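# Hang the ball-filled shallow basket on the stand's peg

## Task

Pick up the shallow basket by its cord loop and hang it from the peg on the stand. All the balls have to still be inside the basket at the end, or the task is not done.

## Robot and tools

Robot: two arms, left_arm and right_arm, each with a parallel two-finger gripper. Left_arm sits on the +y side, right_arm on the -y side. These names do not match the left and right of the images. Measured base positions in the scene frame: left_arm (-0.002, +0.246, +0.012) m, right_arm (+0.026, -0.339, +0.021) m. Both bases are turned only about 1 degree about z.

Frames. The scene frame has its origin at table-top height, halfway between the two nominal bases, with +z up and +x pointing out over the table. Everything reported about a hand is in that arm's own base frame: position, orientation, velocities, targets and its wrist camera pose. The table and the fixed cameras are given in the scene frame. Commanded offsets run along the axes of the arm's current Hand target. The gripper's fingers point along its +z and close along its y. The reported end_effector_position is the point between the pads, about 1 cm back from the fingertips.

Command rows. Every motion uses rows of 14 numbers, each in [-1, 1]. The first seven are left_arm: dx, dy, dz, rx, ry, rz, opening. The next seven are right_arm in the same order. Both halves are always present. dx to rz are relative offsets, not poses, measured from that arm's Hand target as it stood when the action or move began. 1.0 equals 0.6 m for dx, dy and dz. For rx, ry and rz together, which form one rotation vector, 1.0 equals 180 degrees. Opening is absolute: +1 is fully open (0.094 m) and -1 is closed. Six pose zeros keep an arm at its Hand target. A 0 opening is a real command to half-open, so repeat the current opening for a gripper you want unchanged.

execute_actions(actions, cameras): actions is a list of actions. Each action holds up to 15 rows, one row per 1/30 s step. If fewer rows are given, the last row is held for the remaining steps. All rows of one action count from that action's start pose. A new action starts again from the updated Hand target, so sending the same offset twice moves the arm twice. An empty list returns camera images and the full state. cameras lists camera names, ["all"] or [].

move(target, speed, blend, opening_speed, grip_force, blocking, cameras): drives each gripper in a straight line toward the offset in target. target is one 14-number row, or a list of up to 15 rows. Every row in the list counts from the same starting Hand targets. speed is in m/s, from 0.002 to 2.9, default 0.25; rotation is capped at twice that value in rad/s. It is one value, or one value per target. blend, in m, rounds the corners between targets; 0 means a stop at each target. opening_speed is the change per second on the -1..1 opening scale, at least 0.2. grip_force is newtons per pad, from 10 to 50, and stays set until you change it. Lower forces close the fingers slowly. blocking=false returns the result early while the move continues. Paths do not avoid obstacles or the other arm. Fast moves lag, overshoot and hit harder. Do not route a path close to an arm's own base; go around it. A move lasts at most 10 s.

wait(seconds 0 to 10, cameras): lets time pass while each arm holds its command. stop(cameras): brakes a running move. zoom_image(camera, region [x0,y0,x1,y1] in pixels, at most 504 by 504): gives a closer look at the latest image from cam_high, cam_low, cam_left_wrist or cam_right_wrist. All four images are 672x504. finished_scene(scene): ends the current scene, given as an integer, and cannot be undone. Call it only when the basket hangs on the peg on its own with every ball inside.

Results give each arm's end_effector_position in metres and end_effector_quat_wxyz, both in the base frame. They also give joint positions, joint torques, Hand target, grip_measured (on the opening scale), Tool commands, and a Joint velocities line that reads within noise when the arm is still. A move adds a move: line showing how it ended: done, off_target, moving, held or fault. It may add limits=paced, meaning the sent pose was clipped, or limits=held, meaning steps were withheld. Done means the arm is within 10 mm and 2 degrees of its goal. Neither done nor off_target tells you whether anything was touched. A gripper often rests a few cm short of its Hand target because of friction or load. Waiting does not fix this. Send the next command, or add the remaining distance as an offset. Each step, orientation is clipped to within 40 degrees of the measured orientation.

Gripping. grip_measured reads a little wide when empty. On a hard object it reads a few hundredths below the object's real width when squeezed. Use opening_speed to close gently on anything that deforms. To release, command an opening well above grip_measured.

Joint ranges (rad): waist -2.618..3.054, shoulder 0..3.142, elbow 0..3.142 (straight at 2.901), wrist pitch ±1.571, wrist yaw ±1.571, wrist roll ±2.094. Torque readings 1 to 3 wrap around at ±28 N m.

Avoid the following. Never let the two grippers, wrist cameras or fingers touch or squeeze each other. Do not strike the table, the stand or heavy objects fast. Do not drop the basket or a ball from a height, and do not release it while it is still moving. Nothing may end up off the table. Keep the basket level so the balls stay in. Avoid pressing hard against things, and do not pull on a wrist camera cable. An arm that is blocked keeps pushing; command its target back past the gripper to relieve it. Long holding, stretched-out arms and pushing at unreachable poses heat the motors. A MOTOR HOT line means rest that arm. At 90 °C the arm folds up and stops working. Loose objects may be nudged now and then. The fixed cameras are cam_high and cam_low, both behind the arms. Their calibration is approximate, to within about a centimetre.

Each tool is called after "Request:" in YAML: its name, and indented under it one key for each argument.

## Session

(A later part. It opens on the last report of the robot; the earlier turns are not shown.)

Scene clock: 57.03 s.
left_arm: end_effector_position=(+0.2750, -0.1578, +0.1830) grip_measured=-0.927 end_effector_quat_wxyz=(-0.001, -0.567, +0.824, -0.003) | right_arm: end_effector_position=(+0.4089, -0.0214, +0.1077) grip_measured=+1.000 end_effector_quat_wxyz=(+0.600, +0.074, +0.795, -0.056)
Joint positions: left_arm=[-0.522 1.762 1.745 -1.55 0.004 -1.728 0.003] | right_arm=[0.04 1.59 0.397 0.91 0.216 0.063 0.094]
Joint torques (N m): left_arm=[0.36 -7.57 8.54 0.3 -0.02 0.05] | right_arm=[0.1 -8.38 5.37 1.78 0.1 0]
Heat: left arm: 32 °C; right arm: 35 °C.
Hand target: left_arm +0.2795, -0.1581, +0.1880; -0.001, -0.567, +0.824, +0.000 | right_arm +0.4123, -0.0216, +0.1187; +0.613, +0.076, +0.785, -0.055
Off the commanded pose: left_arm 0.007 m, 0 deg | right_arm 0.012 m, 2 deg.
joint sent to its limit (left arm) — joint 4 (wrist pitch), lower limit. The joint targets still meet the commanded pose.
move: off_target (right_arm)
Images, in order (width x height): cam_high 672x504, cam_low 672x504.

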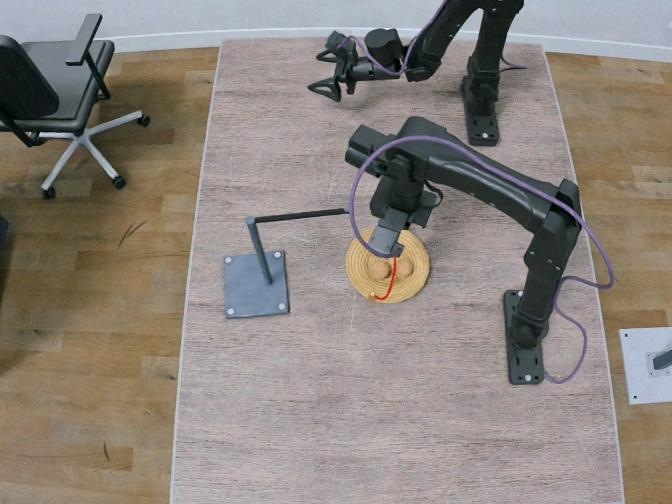

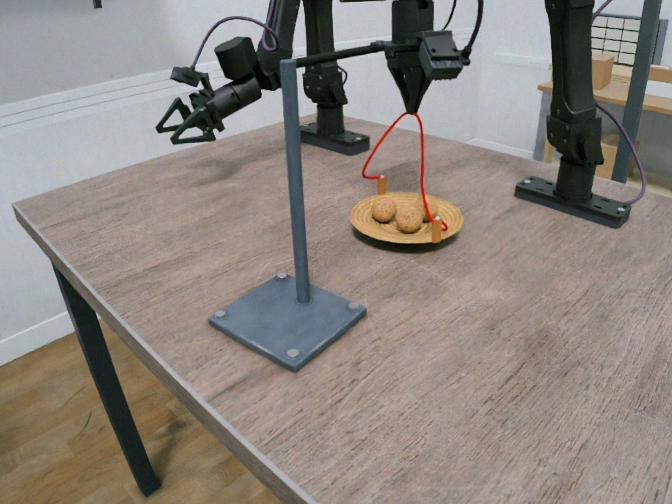

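Request:
move:
  target:
    - [-0.079,0.17,0.15,0,0,-0.087,-1,0,0,0,0,0,0,1]
    - [-0.079,0.205,0.322,0,0,-0.117,-1,0,0,0,0,0,0,1]
    - [-0.079,0.205,0.322,0,0,-0.117,-0.6,0,0,0,0,0,0,1]
  blend: [0.02,0,0]
  speed: 0.12

Request:
move:
  target: [0,0,-0.08,0,0,0,-0.4,0,0,0,0,0,0,1]
  speed: 0.1
  cameras: ["all"]

Scene clock: 60.60 s.
left_arm: end_effector_position=(+0.1836, -0.0729, -0.0014) grip_measured=-0.603 end_effector_quat_wxyz=(+0.001, +0.703, -0.711, +0.008) | right_arm: end_effector_position=(+0.4089, -0.0214, +0.1077) grip_measured=+1.000 end_effector_quat_wxyz=(+0.600, +0.074, +0.795, -0.056)
Joint positions: left_arm=[-0.376 1.411 0.629 -0.774 0.008 -1.935 0.019] | right_arm=[0.04 1.59 0.397 0.91 0.216 0.063 0.094]
Joint torques (N m): left_arm=[0.18 -3.63 4.15 0.52 -0.06 -0.12] | right_arm=[-0.17 -8.12 5.53 1.75 0.08 -0.02]
Heat: left arm: 32 °C; right arm: 35 °C.
Hand target: left_arm +0.1811, -0.0701, -0.0052; +0.001, +0.708, -0.706, +0.000 | right_arm +0.4123, -0.0216, +0.1187; +0.613, +0.076, +0.785, -0.055
Off the commanded pose: left_arm 0.005 m, 1 deg | right_arm 0.012 m, 2 deg.
move: off_target (right_arm)

Scene clock: 61.83 s.
left_arm: end_effector_position=(+0.1737, -0.0689, +0.0320) grip_measured=-0.402 end_effector_quat_wxyz=(+0.011, +0.703, -0.711, -0.016) | right_arm: end_effector_position=(+0.4089, -0.0214, +0.1077) grip_measured=+1.000 end_effector_quat_wxyz=(+0.600, +0.074, +0.795, -0.056)
Joint positions: left_arm=[-0.376 1.351 0.729 -0.987 0.008 -1.935 0.028] | right_arm=[0.04 1.59 0.397 0.91 0.216 0.063 0.094]
Joint torques (N m): left_arm=[0.23 -6.61 7.57 0.22 -0.05 -0.11] | right_arm=[0.03 -8.18 5.63 1.83 0.05 -0.02]
Heat: left arm: 32 °C; right arm: 35 °C.
Hand target: left_arm +0.1812, -0.0701, +0.0429; +0.001, +0.708, -0.706, +0.000 | right_arm +0.4123, -0.0216, +0.1187; +0.613, +0.076, +0.785, -0.055
Off the commanded pose: left_arm 0.013 m, 2 deg | right_arm 0.012 m, 2 deg.
move: off_target (left_arm, right_arm)
camera_calibration:
cam_left_wrist: T_world_to_cam=[[0.991578, -0.129318, -0.00712205, -0.178484], [-0.0970111, -0.77804, 0.62068, -0.0491211], [-0.0858063, -0.614761, -0.784032, 0.101083], [0, 0, 0, 1]] pos_world=[0.180889, 0.000842743, 0.10847]
cam_right_wrist: T_world_to_cam=[[-0.267352, -0.958028, -0.103467, 0.099331], [-0.784512, 0.278754, -0.553928, 0.389387], [0.559521, -0.0669224, -0.82611, -0.0412862], [0, 0, 0, 1]] pos_world=[0.355135, -0.0161441, 0.191863]

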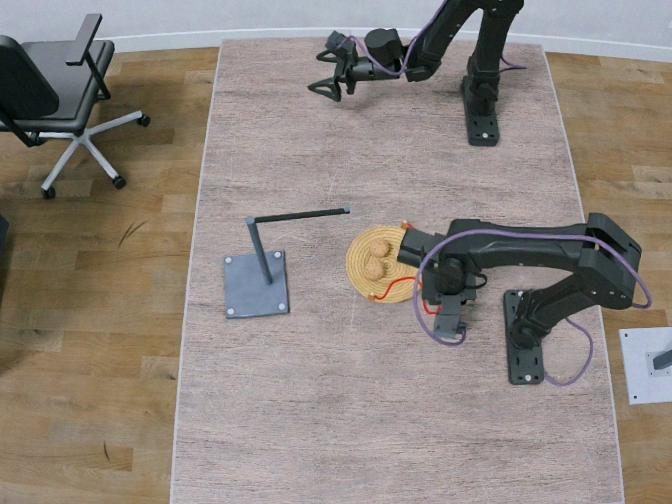

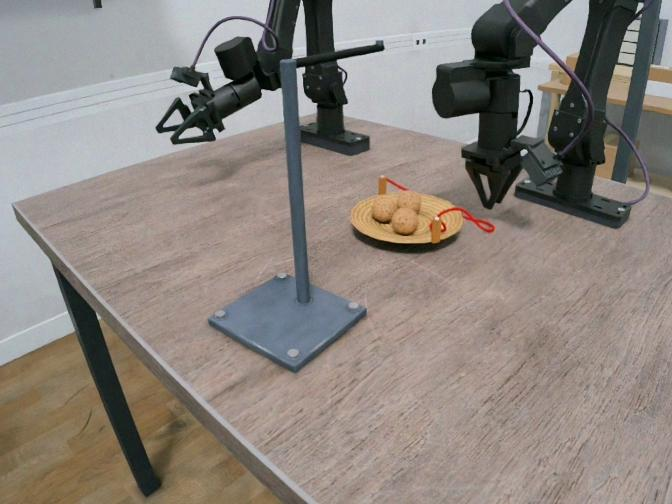

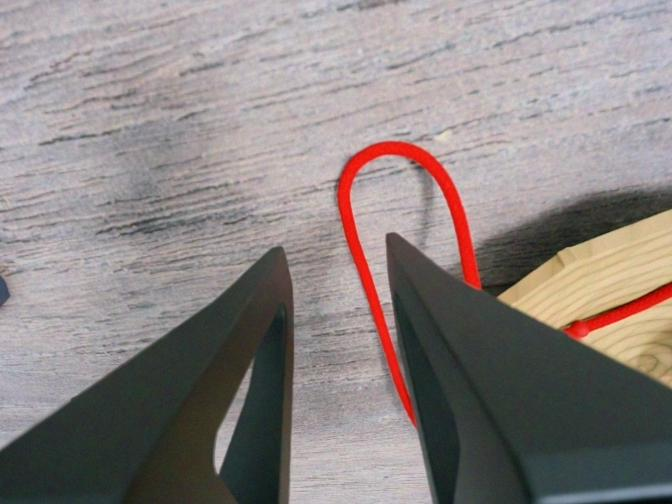

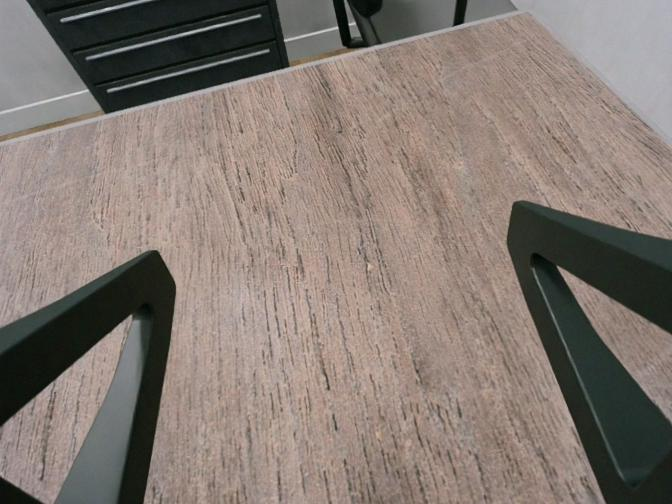

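Request:
move:
  target:
    - [-0.028,0.003,-0.01,0,0,0.22,-0.3,0,0,0,0,0,0,1]
    - [-0.028,0.003,0.06,0,0,0.22,-0.3,0,0,0,0,0,0,1]
  speed: 0.15
  cameras: ["cam_low","cam_left_wrist"]

Scene clock: 66.47 s.
left_arm: end_effector_position=(+0.1792, -0.0557, +0.0099) grip_measured=-0.303 end_effector_quat_wxyz=(-0.001, -0.427, +0.904, -0.004) | right_arm: end_effector_position=(+0.4089, -0.0214, +0.1077) grip_measured=+1.000 end_effector_quat_wxyz=(+0.600, +0.074, +0.795, -0.056)
Joint positions: left_arm=[-0.299 1.352 0.635 -0.849 0.008 -1.182 0.033] | right_arm=[0.04 1.59 0.397 0.91 0.216 0.063 0.094]
Joint torques (N m): left_arm=[0.44 -3.33 4.46 0.55 -0.05 0.06] | right_arm=[-0.01 -8.31 5.41 1.77 0.02 -0.05]
Heat: left arm: 32 °C; right arm: 35 °C.
Hand target: left_arm +0.1794, -0.0534, +0.0069; -0.001, -0.427, +0.904, +0.000 | right_arm +0.4123, -0.0216, +0.1187; +0.613, +0.076, +0.785, -0.055
Off the commanded pose: left_arm 0.004 m, 0 deg | right_arm 0.012 m, 2 deg.
move: off_target (right_arm)
camera_calibration:
cam_left_wrist: T_world_to_cam=[[0.691835, -0.720992, 0.0391832, -0.162185], [-0.579799, -0.522371, 0.62527, 0.0761121], [-0.430346, -0.455302, -0.779424, 0.163053], [0, 0, 0, 1]] pos_world=[0.226504, -0.00293722, 0.0858517]
Images, in order (width x height): cam_low 672x504, cam_left_wrist 672x504.

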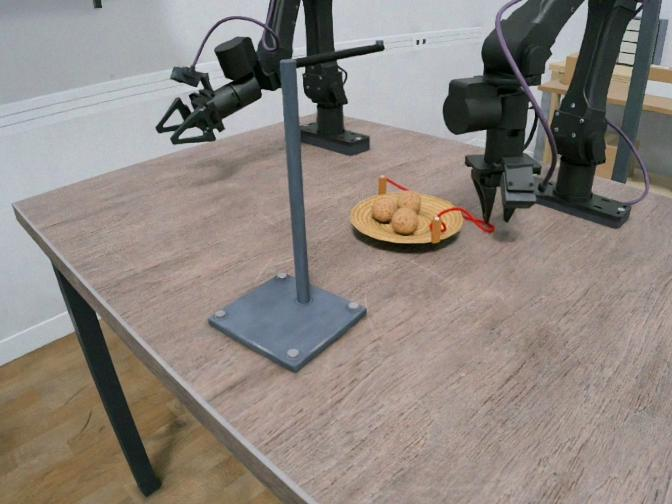

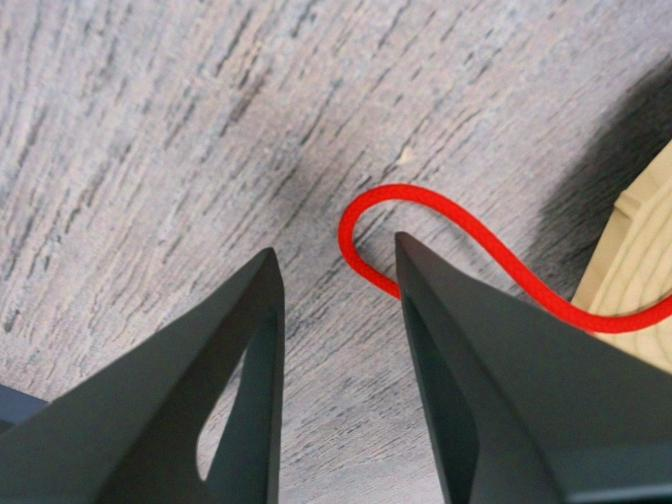

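Request:
move:
  target: [0,0,0.025,0,0,0,-0.3,0,0,0,0,0,0,1]
  speed: 0.03

Request:
move:
  target: [0,0,0,0,0,0,-1,0,0,0,0,0,0,1]
  opening_speed: 0.6
  cameras: ["cam_low","cam_left_wrist"]

Request:
zoom_image:
  camera: "cam_low"
  region: [440, 160, 540, 260]

Scene clock: 67.53 s.
left_arm: end_effector_position=(+0.1778, -0.0552, -0.0030) grip_measured=-0.303 end_effector_quat_wxyz=(-0.004, -0.427, +0.904, -0.002) | right_arm: end_effector_position=(+0.4089, -0.0214, +0.1077) grip_measured=+1.000 end_effector_quat_wxyz=(+0.600, +0.074, +0.795, -0.056)
Joint positions: left_arm=[-0.299 1.386 0.602 -0.79 0.008 -1.182 0.033] | right_arm=[0.04 1.59 0.397 0.91 0.216 0.063 0.094]
Joint torques (N m): left_arm=[0.43 -3.12 3.74 0.76 -0.06 0.06] | right_arm=[-0.08 -8.1 5.33 1.7 0.06 -0.05]
Heat: left arm: 32 °C; right arm: 35 °C.
Hand target: left_arm +0.1794, -0.0534, -0.0081; -0.001, -0.427, +0.904, +0.000 | right_arm +0.4123, -0.0216, +0.1187; +0.613, +0.076, +0.785, -0.055
Off the commanded pose: left_arm 0.006 m, 0 deg | right_arm 0.012 m, 2 deg.
move: off_target (right_arm)

Scene clock: 68.90 s.
left_arm: end_effector_position=(+0.1820, -0.0572, -0.0030) grip_measured=-0.923 end_effector_quat_wxyz=(+0.002, -0.427, +0.904, -0.009) | right_arm: end_effector_position=(+0.4089, -0.0214, +0.1077) grip_measured=+1.000 end_effector_quat_wxyz=(+0.600, +0.074, +0.795, -0.056)
Joint positions: left_arm=[-0.299 1.386 0.602 -0.772 0.011 -1.181 0.004] | right_arm=[0.04 1.59 0.397 0.91 0.216 0.063 0.094]
Joint torques (N m): left_arm=[0.43 -3.15 3.77 0.59 -0.09 0.05] | right_arm=[-0.08 -8.28 5.33 1.79 0.04 -0.01]
Heat: left arm: 32 °C; right arm: 35 °C.
Hand target: left_arm +0.1793, -0.0534, -0.0081; -0.001, -0.427, +0.904, +0.000 | right_arm +0.4123, -0.0216, +0.1187; +0.613, +0.076, +0.785, -0.055
Off the commanded pose: left_arm 0.007 m, 1 deg | right_arm 0.012 m, 2 deg.
move: off_target (right_arm)
camera_calibration:
cam_left_wrist: T_world_to_cam=[[0.690896, -0.721235, 0.0498266, -0.164493], [-0.585706, -0.518001, 0.623396, 0.0862784], [-0.423805, -0.459886, -0.780317, 0.152015], [0, 0, 0, 1]] pos_world=[0.228606, -0.00403658, 0.07303]
Images, in order (width x height): cam_low 672x504, cam_left_wrist 672x504.

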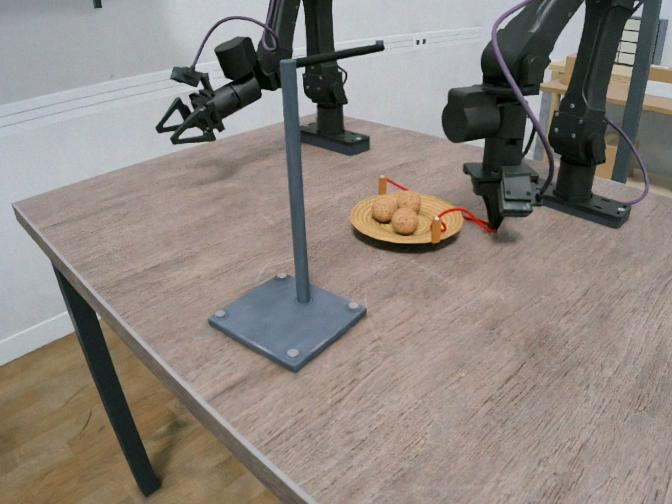

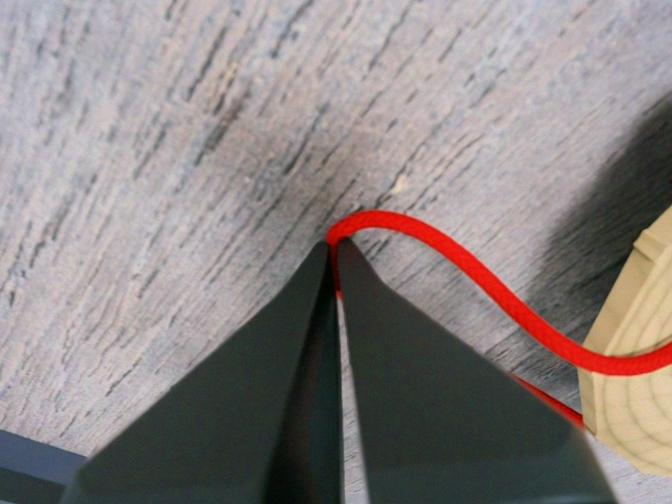

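Scaled by 5.040.

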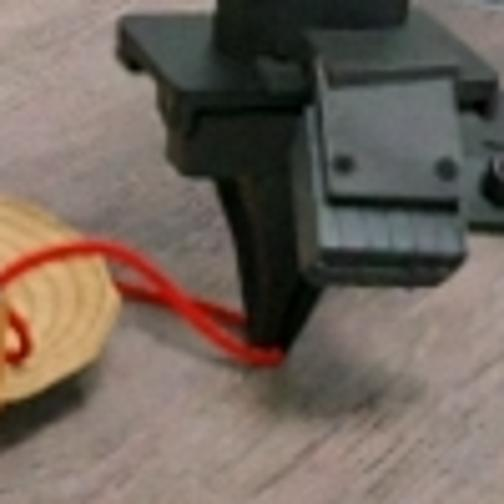

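Request:
move:
  target:
    - [0,-0.04,-0.17,0,0,-0.03,-1,0,0,0,0,0,0,1]
    - [0.029,-0.24,-0.33,0,0,-0.103,-1,0,0,0,0,0,0,1]
  blend: [0.02,0]
  speed: 0.12

Request:
move:
  target: [0,0,0,0.222,0,0,-1,0,0,0,0,0,0,1]
  speed: 0.25
  cameras: ["all"]

Request:
zoom_image:
  camera: "cam_low"
  region: [340, 60, 560, 260]

Scene clock: 71.97 s.
left_arm: end_effector_position=(+0.2764, -0.1565, +0.1870) grip_measured=-0.926 end_effector_quat_wxyz=(-0.001, -0.564, +0.826, -0.010) | right_arm: end_effector_position=(+0.4089, -0.0214, +0.1077) grip_measured=+1.000 end_effector_quat_wxyz=(+0.600, +0.074, +0.795, -0.056)
Joint positions: left_arm=[-0.512 1.754 1.752 -1.551 0.011 -1.71 0.003] | right_arm=[0.04 1.59 0.397 0.91 0.216 0.063 0.094]
Joint torques (N m): left_arm=[-0.36 -7.1 8.17 0.32 -0.09 -0.1] | right_arm=[0.01 -8.34 5.29 1.78 0.05 -0.05]
Heat: left arm: 32 °C; right arm: 35 °C.
Hand target: left_arm +0.2798, -0.1581, +0.1898; -0.001, -0.567, +0.824, +0.000 | right_arm +0.4123, -0.0216, +0.1187; +0.613, +0.076, +0.785, -0.055
Off the commanded pose: left_arm 0.005 m, 1 deg | right_arm 0.012 m, 2 deg.
joint sent to its limit (left arm) — joint 4 (wrist pitch), lower limit. The joint targets still meet the commanded pose.
move: off_target (right_arm)

Scene clock: 74.20 s.
left_arm: end_effector_position=(+0.2796, -0.1599, +0.1837) grip_measured=-0.926 end_effector_quat_wxyz=(+0.180, -0.533, +0.781, -0.271) | right_arm: end_effector_position=(+0.4089, -0.0214, +0.1077) grip_measured=+1.000 end_effector_quat_wxyz=(+0.600, +0.074, +0.795, -0.056)
Joint positions: left_arm=[-0.595 1.176 1.012 -0.754 -0.129 -1.75 0.003] | right_arm=[0.04 1.59 0.397 0.91 0.216 0.063 0.094]
Joint torques (N m): left_arm=[-0.49 -6.39 5.61 1.73 -0.27 -0.05] | right_arm=[-0.08 -8.2 5.61 1.83 0.06 -0.01]
Heat: left arm: 32 °C; right arm: 35 °C.
Hand target: left_arm +0.2798, -0.1581, +0.1899; +0.193, -0.533, +0.774, -0.282 | right_arm +0.4123, -0.0216, +0.1187; +0.613, +0.076, +0.785, -0.055
Off the commanded pose: left_arm 0.006 m, 2 deg | right_arm 0.012 m, 2 deg.
move: off_target (right_arm)
camera_calibration:
cam_left_wrist: T_world_to_cam=[[0.667821, -0.38422, 0.637487, -0.362923], [-0.721231, -0.545712, 0.426643, 0.0434472], [0.18396, -0.744697, -0.64155, 0.050826], [0, 0, 0, 1]] pos_world=[0.264353, -0.0778827, 0.24543]
cam_right_wrist: T_world_to_cam=[[-0.267352, -0.958028, -0.103467, 0.099331], [-0.784512, 0.278754, -0.553928, 0.389387], [0.559521, -0.0669224, -0.82611, -0.0412862], [0, 0, 0, 1]] pos_world=[0.355135, -0.0161441, 0.191863]

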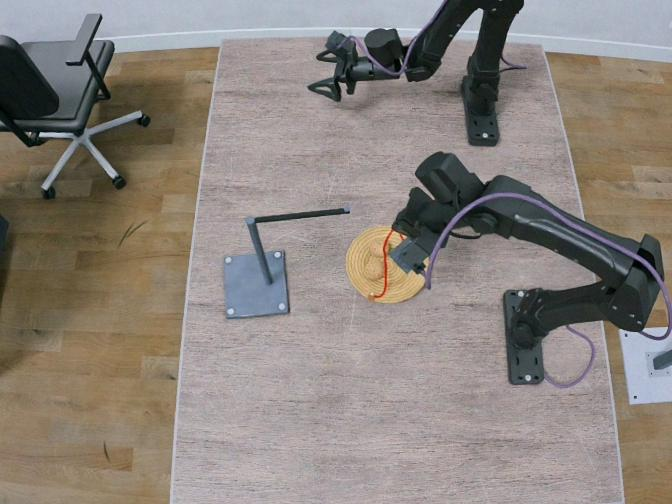

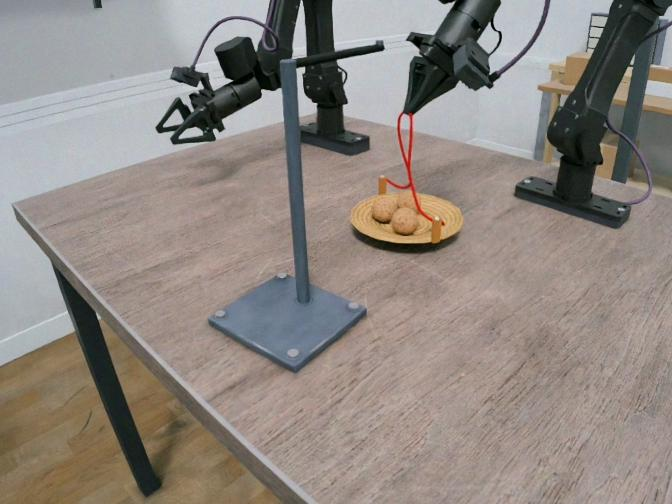

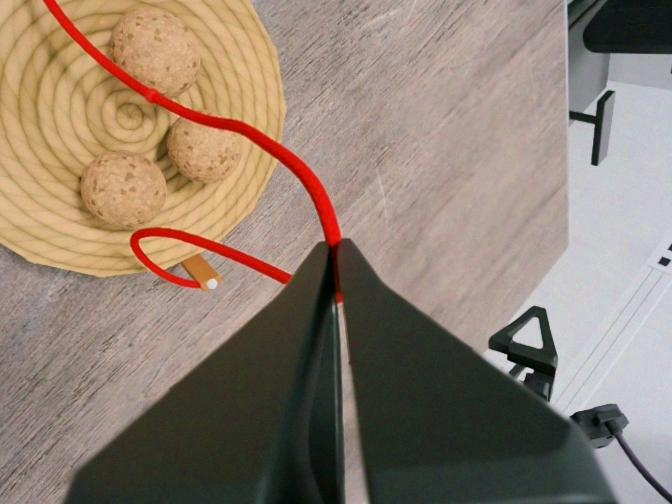

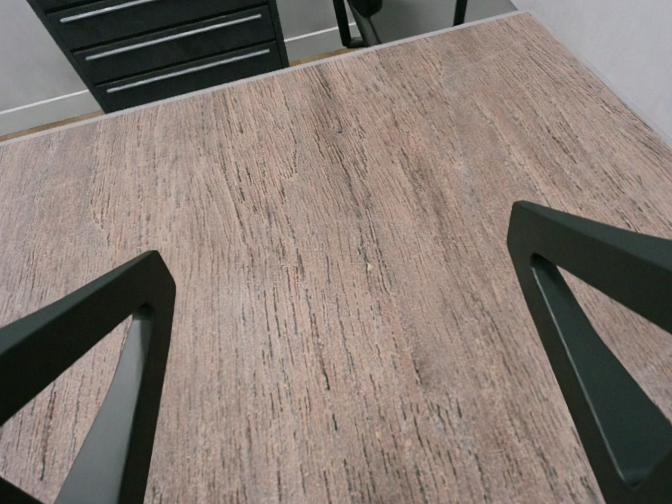

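Scaled by 2.291.

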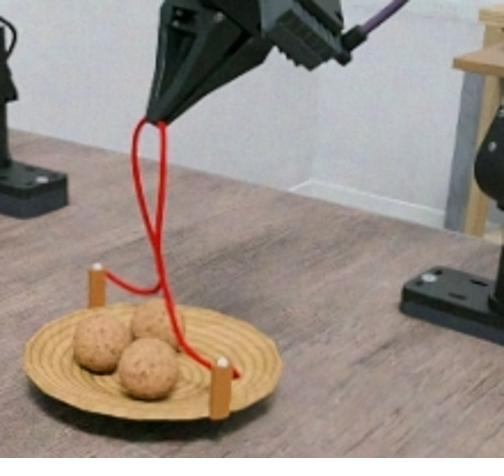

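Request:
move:
  target: [0,-0.06,-0.071,0,0,0,-1,0,0,0,0,0,0,1]
  speed: 0.05
  cameras: ["cam_low","cam_left_wrist"]

Request:
zoom_image:
  camera: "cam_low"
  region: [340, 60, 560, 260]

Scene clock: 76.20 s.
left_arm: end_effector_position=(+0.2756, -0.1571, +0.2349) grip_measured=-0.926 end_effector_quat_wxyz=(+0.182, -0.533, +0.779, -0.275) | right_arm: end_effector_position=(+0.4089, -0.0214, +0.1077) grip_measured=+1.000 end_effector_quat_wxyz=(+0.600, +0.074, +0.795, -0.056)
Joint positions: left_arm=[-0.595 1.184 1.218 -0.942 -0.13 -1.75 0.003] | right_arm=[0.04 1.59 0.397 0.91 0.216 0.063 0.094]
Joint torques (N m): left_arm=[-0.44 -3.25 9.37 1.48 -0.25 -0.05] | right_arm=[-0.05 -8.25 5.18 1.83 0.1 -0.07]
Heat: left arm: 32 °C; right arm: 35 °C.
Hand target: left_arm +0.2801, -0.1581, +0.2455; +0.193, -0.533, +0.774, -0.281 | right_arm +0.4123, -0.0216, +0.1187; +0.613, +0.076, +0.785, -0.055
Off the commanded pose: left_arm 0.012 m, 2 deg | right_arm 0.012 m, 2 deg.
move: off_target (left_arm, right_arm)
camera_calibration:
cam_left_wrist: T_world_to_cam=[[0.662955, -0.380961, 0.644483, -0.391569], [-0.724327, -0.544073, 0.42348, 0.0221913], [0.189316, -0.747565, -0.636636, 0.0834845], [0, 0, 0, 1]] pos_world=[0.259862, -0.074689, 0.296111]
Images, in order (width x height): cam_low 672x504, cam_left_wrist 672x504.

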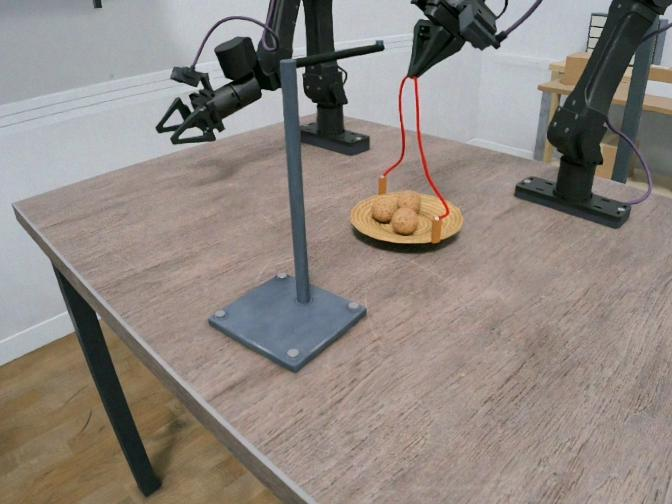

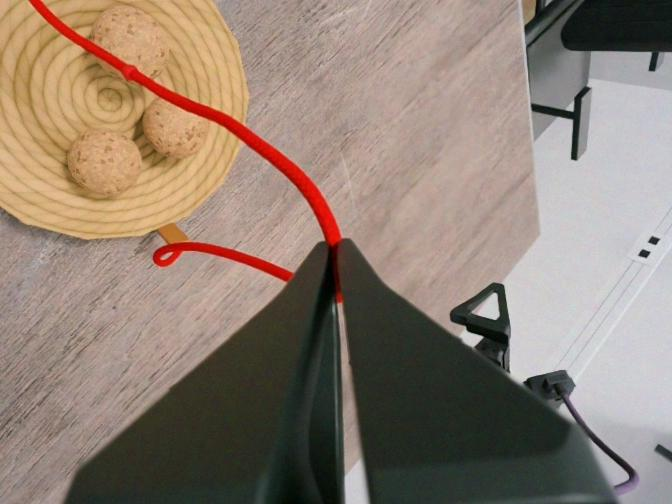

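Scaled by 2.291.

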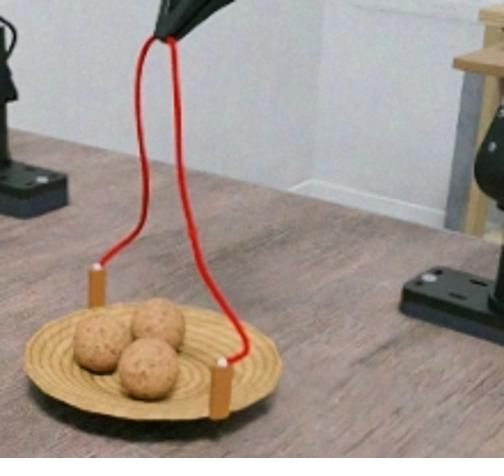

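Request:
move:
  target: [0,-0.018,-0.021,0,0,0,-1,0,0,0,0,0,0,1]
  speed: 0.03
  cameras: ["cam_low","cam_left_wrist"]

Request:
zoom_image:
  camera: "cam_low"
  region: [340, 60, 560, 260]

Scene clock: 77.47 s.
left_arm: end_effector_position=(+0.2758, -0.1572, +0.2512) grip_measured=-0.926 end_effector_quat_wxyz=(+0.182, -0.533, +0.779, -0.275) | right_arm: end_effector_position=(+0.4089, -0.0214, +0.1077) grip_measured=+1.000 end_effector_quat_wxyz=(+0.600, +0.074, +0.795, -0.056)
Joint positions: left_arm=[-0.595 1.204 1.297 -1.003 -0.13 -1.75 0.003] | right_arm=[0.04 1.59 0.397 0.91 0.216 0.063 0.094]
Joint torques (N m): left_arm=[-0.42 -3.23 9.48 1.49 -0.25 -0.04] | right_arm=[0.12 -8.32 5.33 1.81 0.1 -0.09]
Heat: left arm: 33 °C; right arm: 35 °C.
Hand target: left_arm +0.2803, -0.1581, +0.2622; +0.193, -0.533, +0.774, -0.281 | right_arm +0.4123, -0.0216, +0.1187; +0.613, +0.076, +0.785, -0.055
Off the commanded pose: left_arm 0.012 m, 2 deg | right_arm 0.012 m, 2 deg.
move: off_target (left_arm, right_arm)
camera_calibration:
cam_left_wrist: T_world_to_cam=[[0.663136, -0.381091, 0.644221, -0.402258], [-0.724214, -0.544134, 0.423594, 0.0152549], [0.189115, -0.747454, -0.636827, 0.0937951], [0, 0, 0, 1]] pos_world=[0.260061, -0.0748887, 0.312412]
Images, in order (width x height): cam_low 672x504, cam_left_wrist 672x504.

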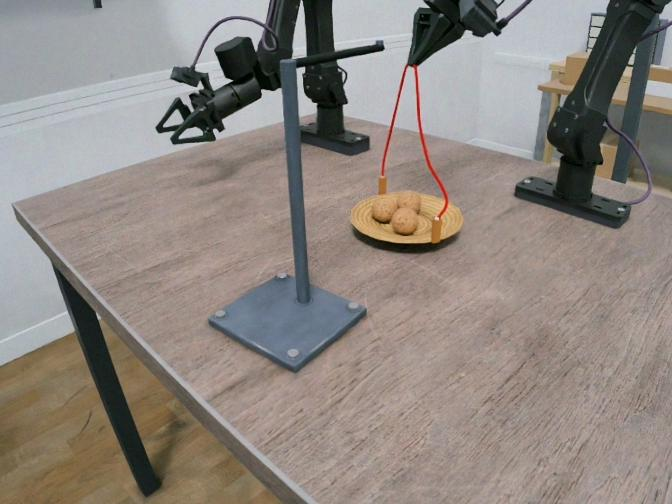

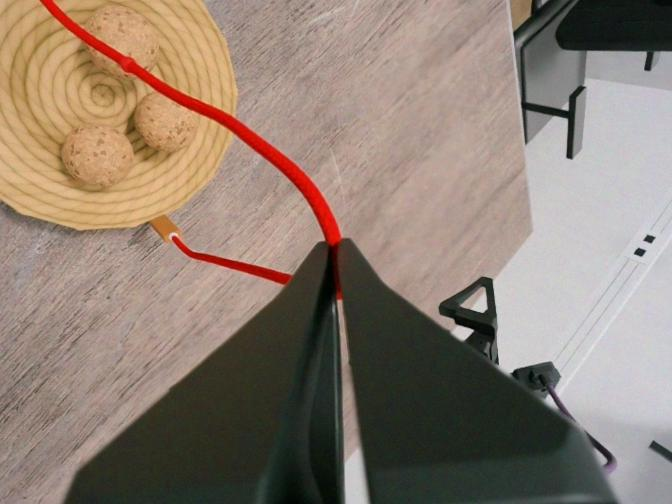

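Scaled by 2.291.

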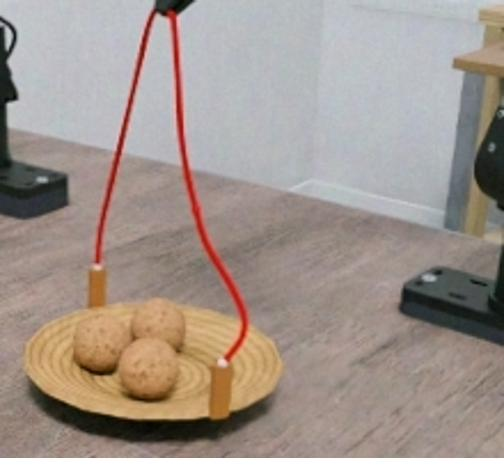

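Request:
move:
  target:
    - [0.025,0,0,0,0,0,-1,0,0,0,0,0,0,1]
    - [0.025,-0.022,-0.026,0,0,0,-1,0,0,0,0,0,0,1]
  speed: 0.025
  cameras: ["cam_low","cam_left_wrist"]

Request:
zoom_image:
  camera: "cam_low"
  region: [340, 60, 560, 260]

Scene clock: 79.93 s.
left_arm: end_effector_position=(+0.2679, -0.1693, +0.2664) grip_measured=-0.926 end_effector_quat_wxyz=(+0.179, -0.533, +0.784, -0.263) | right_arm: end_effector_position=(+0.4089, -0.0214, +0.1077) grip_measured=+1.000 end_effector_quat_wxyz=(+0.600, +0.074, +0.795, -0.056)
Joint positions: left_arm=[-0.663 1.252 1.41 -1.101 -0.17 -1.801 0.003] | right_arm=[0.04 1.59 0.397 0.91 0.216 0.063 0.094]
Joint torques (N m): left_arm=[-0.43 -3.7 9.88 1.65 -0.29 -0.08] | right_arm=[-0.03 -8.29 5.3 1.81 0.09 -0.07]
Heat: left arm: 33 °C; right arm: 35 °C.
Hand target: left_arm +0.2751, -0.1722, +0.2827; +0.193, -0.533, +0.774, -0.281 | right_arm +0.4123, -0.0216, +0.1187; +0.613, +0.076, +0.785, -0.055
Off the commanded pose: left_arm 0.018 m, 3 deg | right_arm 0.012 m, 2 deg.
move: off_target (left_arm, right_arm)
camera_calibration:
cam_left_wrist: T_world_to_cam=[[0.674508, -0.394269, 0.624172, -0.411418], [-0.717565, -0.548931, 0.42869, -0.00740625], [0.173608, -0.737039, -0.653172, 0.106251], [0, 0, 0, 1]] pos_world=[0.253744, -0.0879639, 0.329371]
Images, in order (width x height): cam_low 672x504, cam_left_wrist 672x504.

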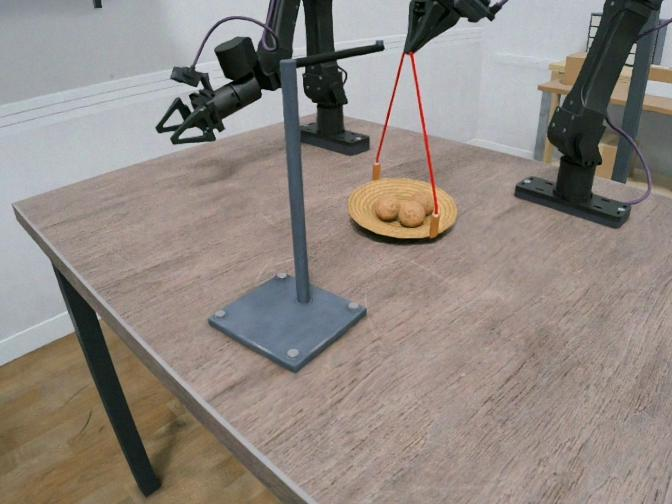

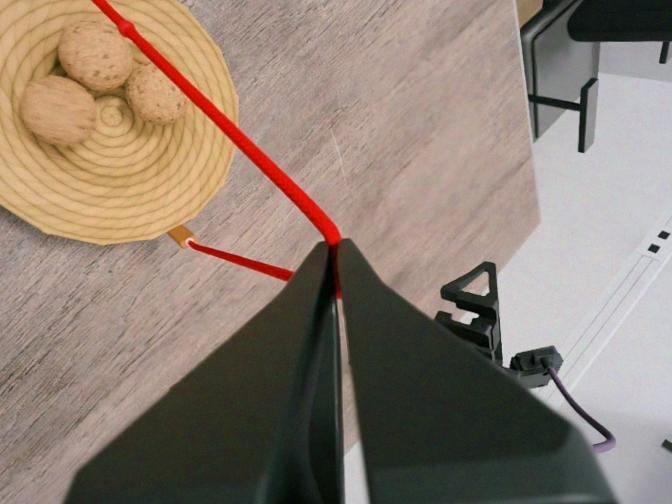

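Scaled by 2.291.

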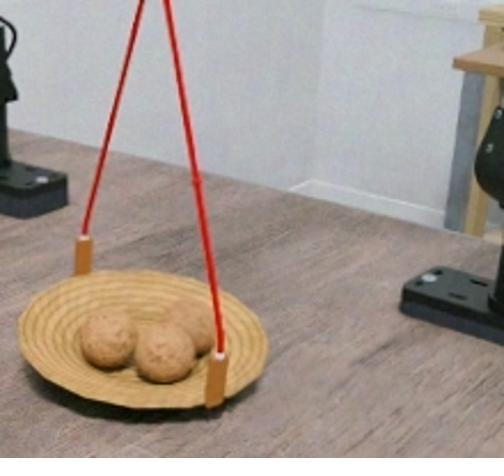

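Request:
move:
  target: [0,-0.083,-0.098,0,0,0,-1,0,0,0,0,0,0,1]
  speed: 0.04
  cameras: ["cam_high","cam_low","cam_left_wrist"]

Request:
zoom_image:
  camera: "cam_low"
  region: [280, 0, 500, 250]

Request:
zoom_image:
  camera: "cam_high"
  region: [230, 150, 450, 320]

Scene clock: 83.63 s.
left_arm: end_effector_position=(+0.2696, -0.1706, +0.3464) grip_measured=-0.926 end_effector_quat_wxyz=(+0.179, -0.533, +0.784, -0.264) | right_arm: end_effector_position=(+0.4089, -0.0214, +0.1077) grip_measured=+1.000 end_effector_quat_wxyz=(+0.600, +0.074, +0.795, -0.056)
Joint positions: left_arm=[-0.663 1.429 1.912 -1.425 -0.17 -1.802 0.003] | right_arm=[0.04 1.59 0.397 0.91 0.216 0.063 0.094]
Joint torques (N m): left_arm=[-0.34 -4.33 8.38 1.71 -0.28 -0.06] | right_arm=[0.01 -8.1 5.48 1.77 0.1 -0.01]
Heat: left arm: 33 °C; right arm: 35 °C.
Hand target: left_arm +0.2756, -0.1722, +0.3597; +0.193, -0.533, +0.774, -0.281 | right_arm +0.4123, -0.0216, +0.1187; +0.613, +0.076, +0.785, -0.055
Off the commanded pose: left_arm 0.015 m, 3 deg | right_arm 0.012 m, 2 deg.
move: off_target (left_arm, right_arm)
camera_calibration:
cam_left_wrist: T_world_to_cam=[[0.674158, -0.393427, 0.62508, -0.463087], [-0.717702, -0.548788, 0.428644, -0.0411567], [0.174396, -0.737595, -0.652334, 0.156606], [0, 0, 0, 1]] pos_world=[0.255344, -0.0892654, 0.409268]
Images, in order (width x height): cam_high 672x504, cam_low 672x504, cam_left_wrist 672x504.

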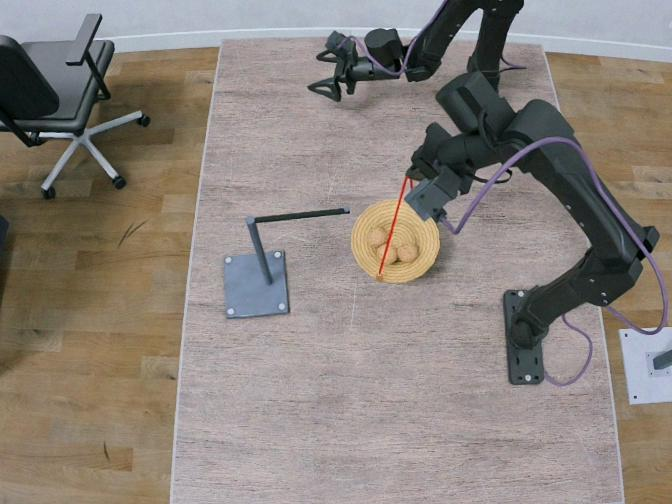

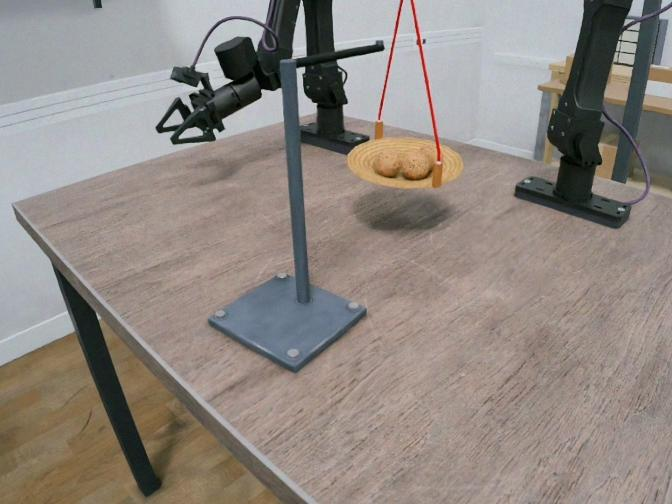

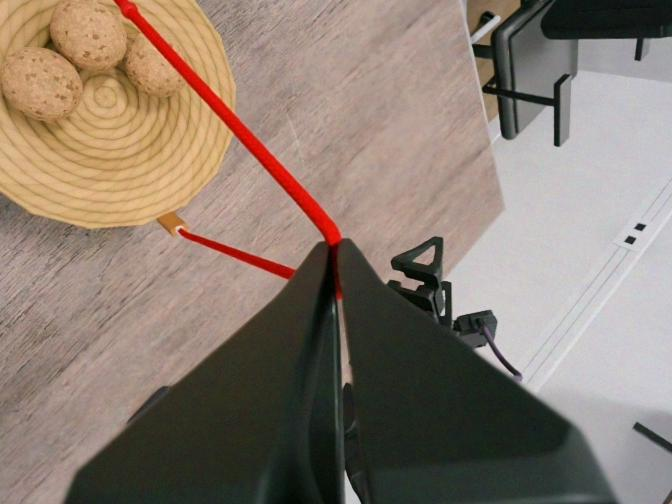

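Scaled by 2.016.

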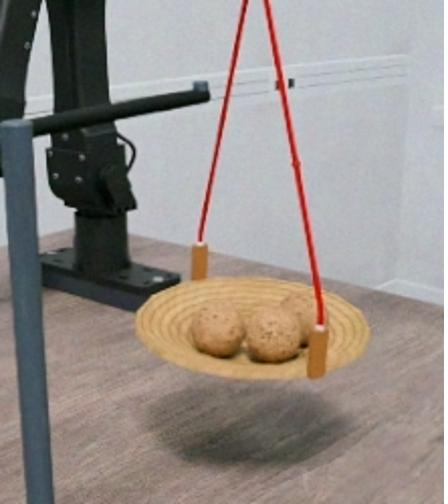

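Scaled by 2.291.

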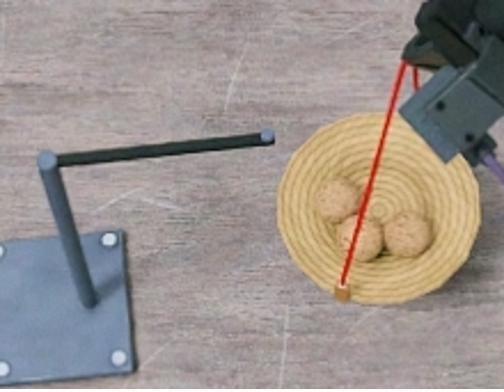

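Request:
move:
  target: [-0.061,0.005,-0.004,0,-0.075,-0.09,-1,0,0,0,0,0,0,1]
  speed: 0.05
  cameras: ["cam_high","cam_low"]

Request:
zoom_image:
  camera: "cam_high"
  region: [230, 100, 450, 320]

Scene clock: 88.43 s.
left_arm: end_effector_position=(+0.2784, -0.1399, +0.3474) grip_measured=-0.926 end_effector_quat_wxyz=(-0.221, +0.653, -0.686, +0.230) | right_arm: end_effector_position=(+0.4089, -0.0214, +0.1077) grip_measured=+1.000 end_effector_quat_wxyz=(+0.600, +0.074, +0.795, -0.056)
Joint positions: left_arm=[-0.678 1.469 1.967 -1.518 -0.366 -2.095 0.003] | right_arm=[0.04 1.59 0.397 0.91 0.216 0.063 0.094]
Joint torques (N m): left_arm=[0.39 -4.55 8.06 1.48 -0.51 -0.11] | right_arm=[0.05 -8.35 5.59 1.77 0.04 -0.02]
Heat: left arm: 33 °C; right arm: 35 °C.
Hand target: left_arm +0.2851, -0.1367, +0.3595; -0.241, +0.666, -0.664, +0.241 | right_arm +0.4123, -0.0216, +0.1187; +0.613, +0.076, +0.785, -0.055
Off the commanded pose: left_arm 0.014 m, 4 deg | right_arm 0.012 m, 2 deg.
joint sent to its limit (left arm) — joint 6 (wrist roll), lower limit. The joint targets still meet the commanded pose.
move: off_target (left_arm, right_arm)
Images, in order (width x height): cam_high 672x504, cam_low 672x504.

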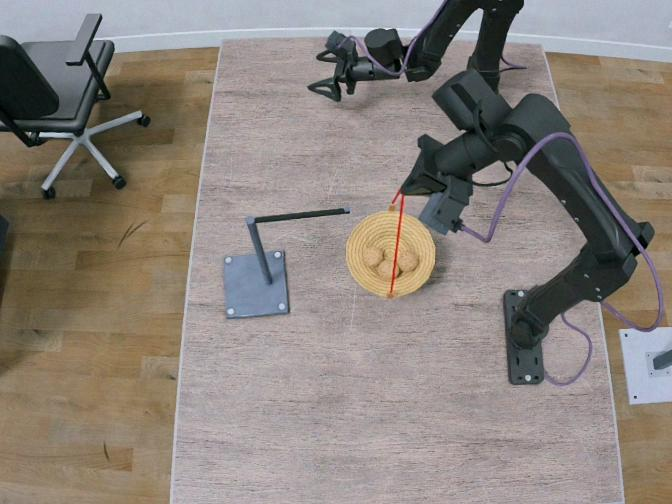

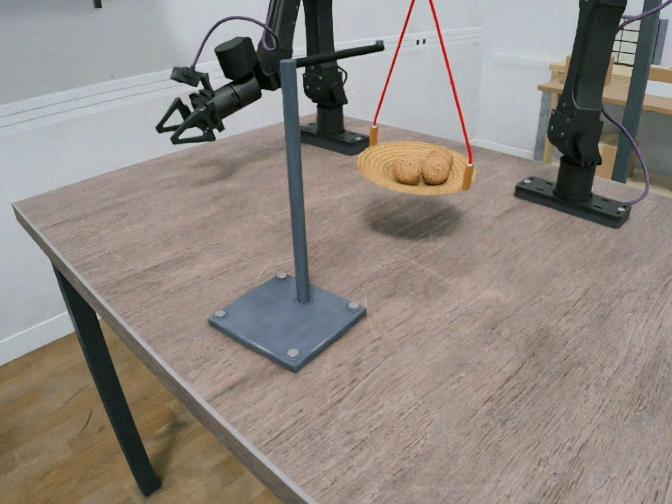

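Scaled by 2.291.

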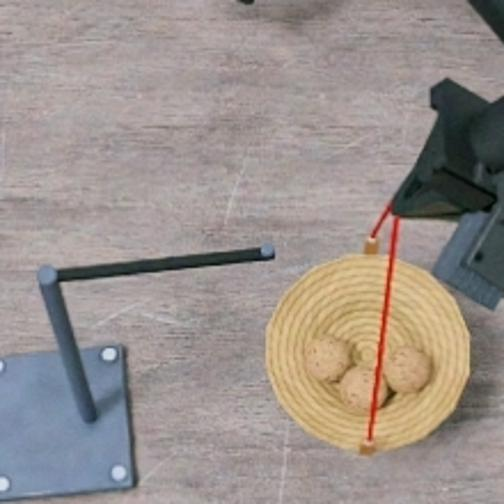

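Request:
move:
  target: [-0.005,-0.077,0.064,0,0,0,-1,0,0,0,0,0,0,1]
  speed: 0.05
  cameras: ["cam_high","cam_low","cam_left_wrist"]

Request:
zoom_image:
  camera: "cam_high"
  region: [230, 100, 450, 320]

Request:
zoom_image:
  camera: "cam_low"
  region: [280, 0, 500, 200]

Scene clock: 90.47 s.
left_arm: end_effector_position=(+0.3363, -0.1335, +0.3469) grip_measured=-0.926 end_effector_quat_wxyz=(-0.226, +0.669, -0.672, +0.222) | right_arm: end_effector_position=(+0.4089, -0.0214, +0.1077) grip_measured=+1.000 end_effector_quat_wxyz=(+0.600, +0.074, +0.795, -0.056)
Joint positions: left_arm=[-0.536 1.641 2.13 -1.488 -0.317 -2.009 0.003] | right_arm=[0.04 1.59 0.397 0.91 0.216 0.063 0.094]
Joint torques (N m): left_arm=[0.38 -6.22 8.18 1.7 -0.3 0.09] | right_arm=[-0.06 -8.24 5.46 1.74 0.01 -0.04]
Heat: left arm: 33 °C; right arm: 35 °C.
Hand target: left_arm +0.3452, -0.1336, +0.3597; -0.241, +0.666, -0.663, +0.242 | right_arm +0.4123, -0.0216, +0.1187; +0.613, +0.076, +0.785, -0.055
Off the commanded pose: left_arm 0.016 m, 3 deg | right_arm 0.012 m, 2 deg.
move: off_target (left_arm, right_arm)
camera_calibration:
cam_left_wrist: T_world_to_cam=[[0.773576, -0.124153, 0.621423, -0.489986], [-0.465114, -0.777266, 0.423706, -0.0868478], [0.430406, -0.616801, -0.659019, 0.105008], [0, 0, 0, 1]] pos_world=[0.293451, -0.063568, 0.410489]
Images, in order (width x height): cam_high 672x504, cam_low 672x504, cam_left_wrist 672x504.

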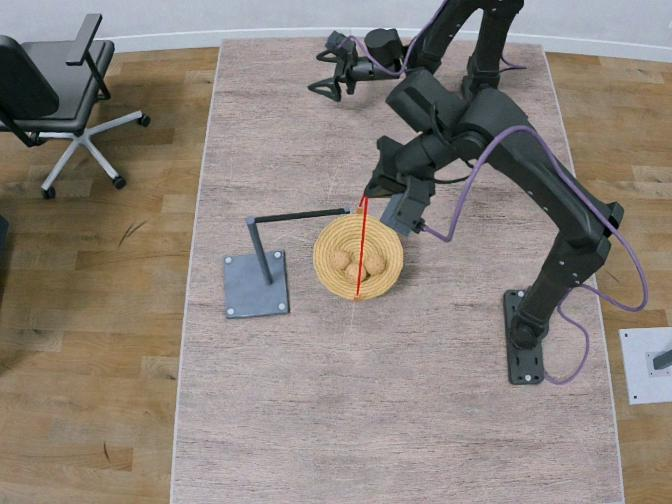

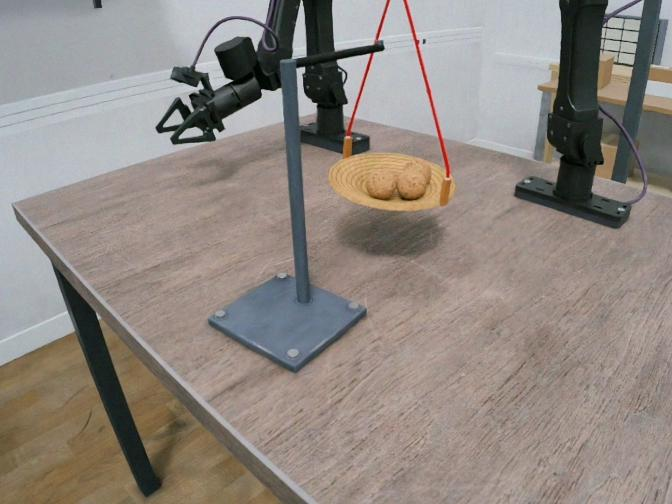

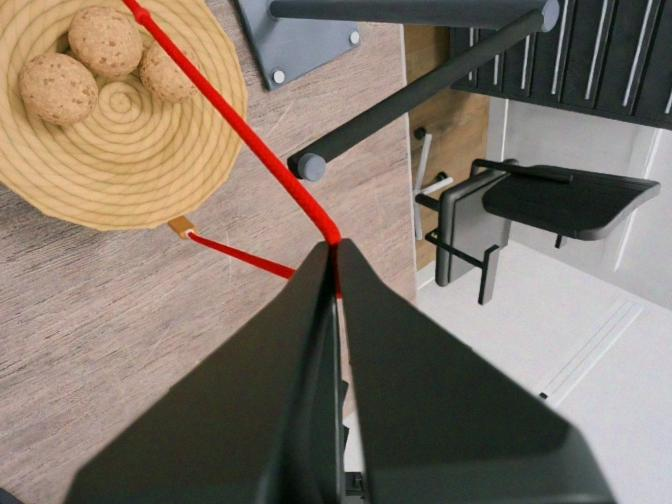

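Scaled by 2.291.

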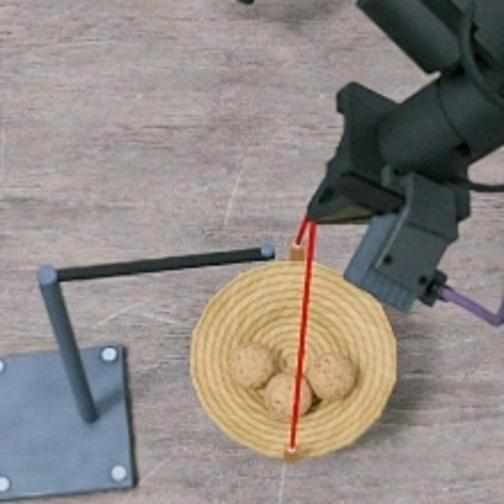

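Scaled by 2.291.

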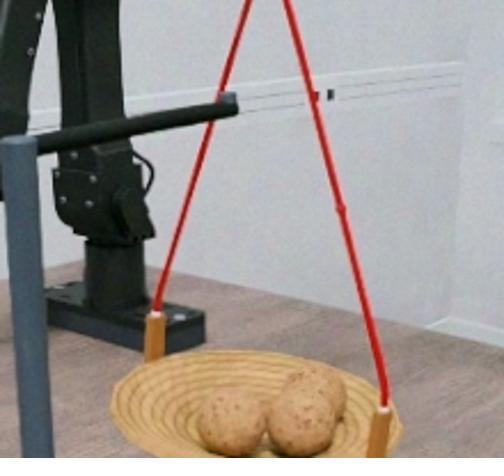

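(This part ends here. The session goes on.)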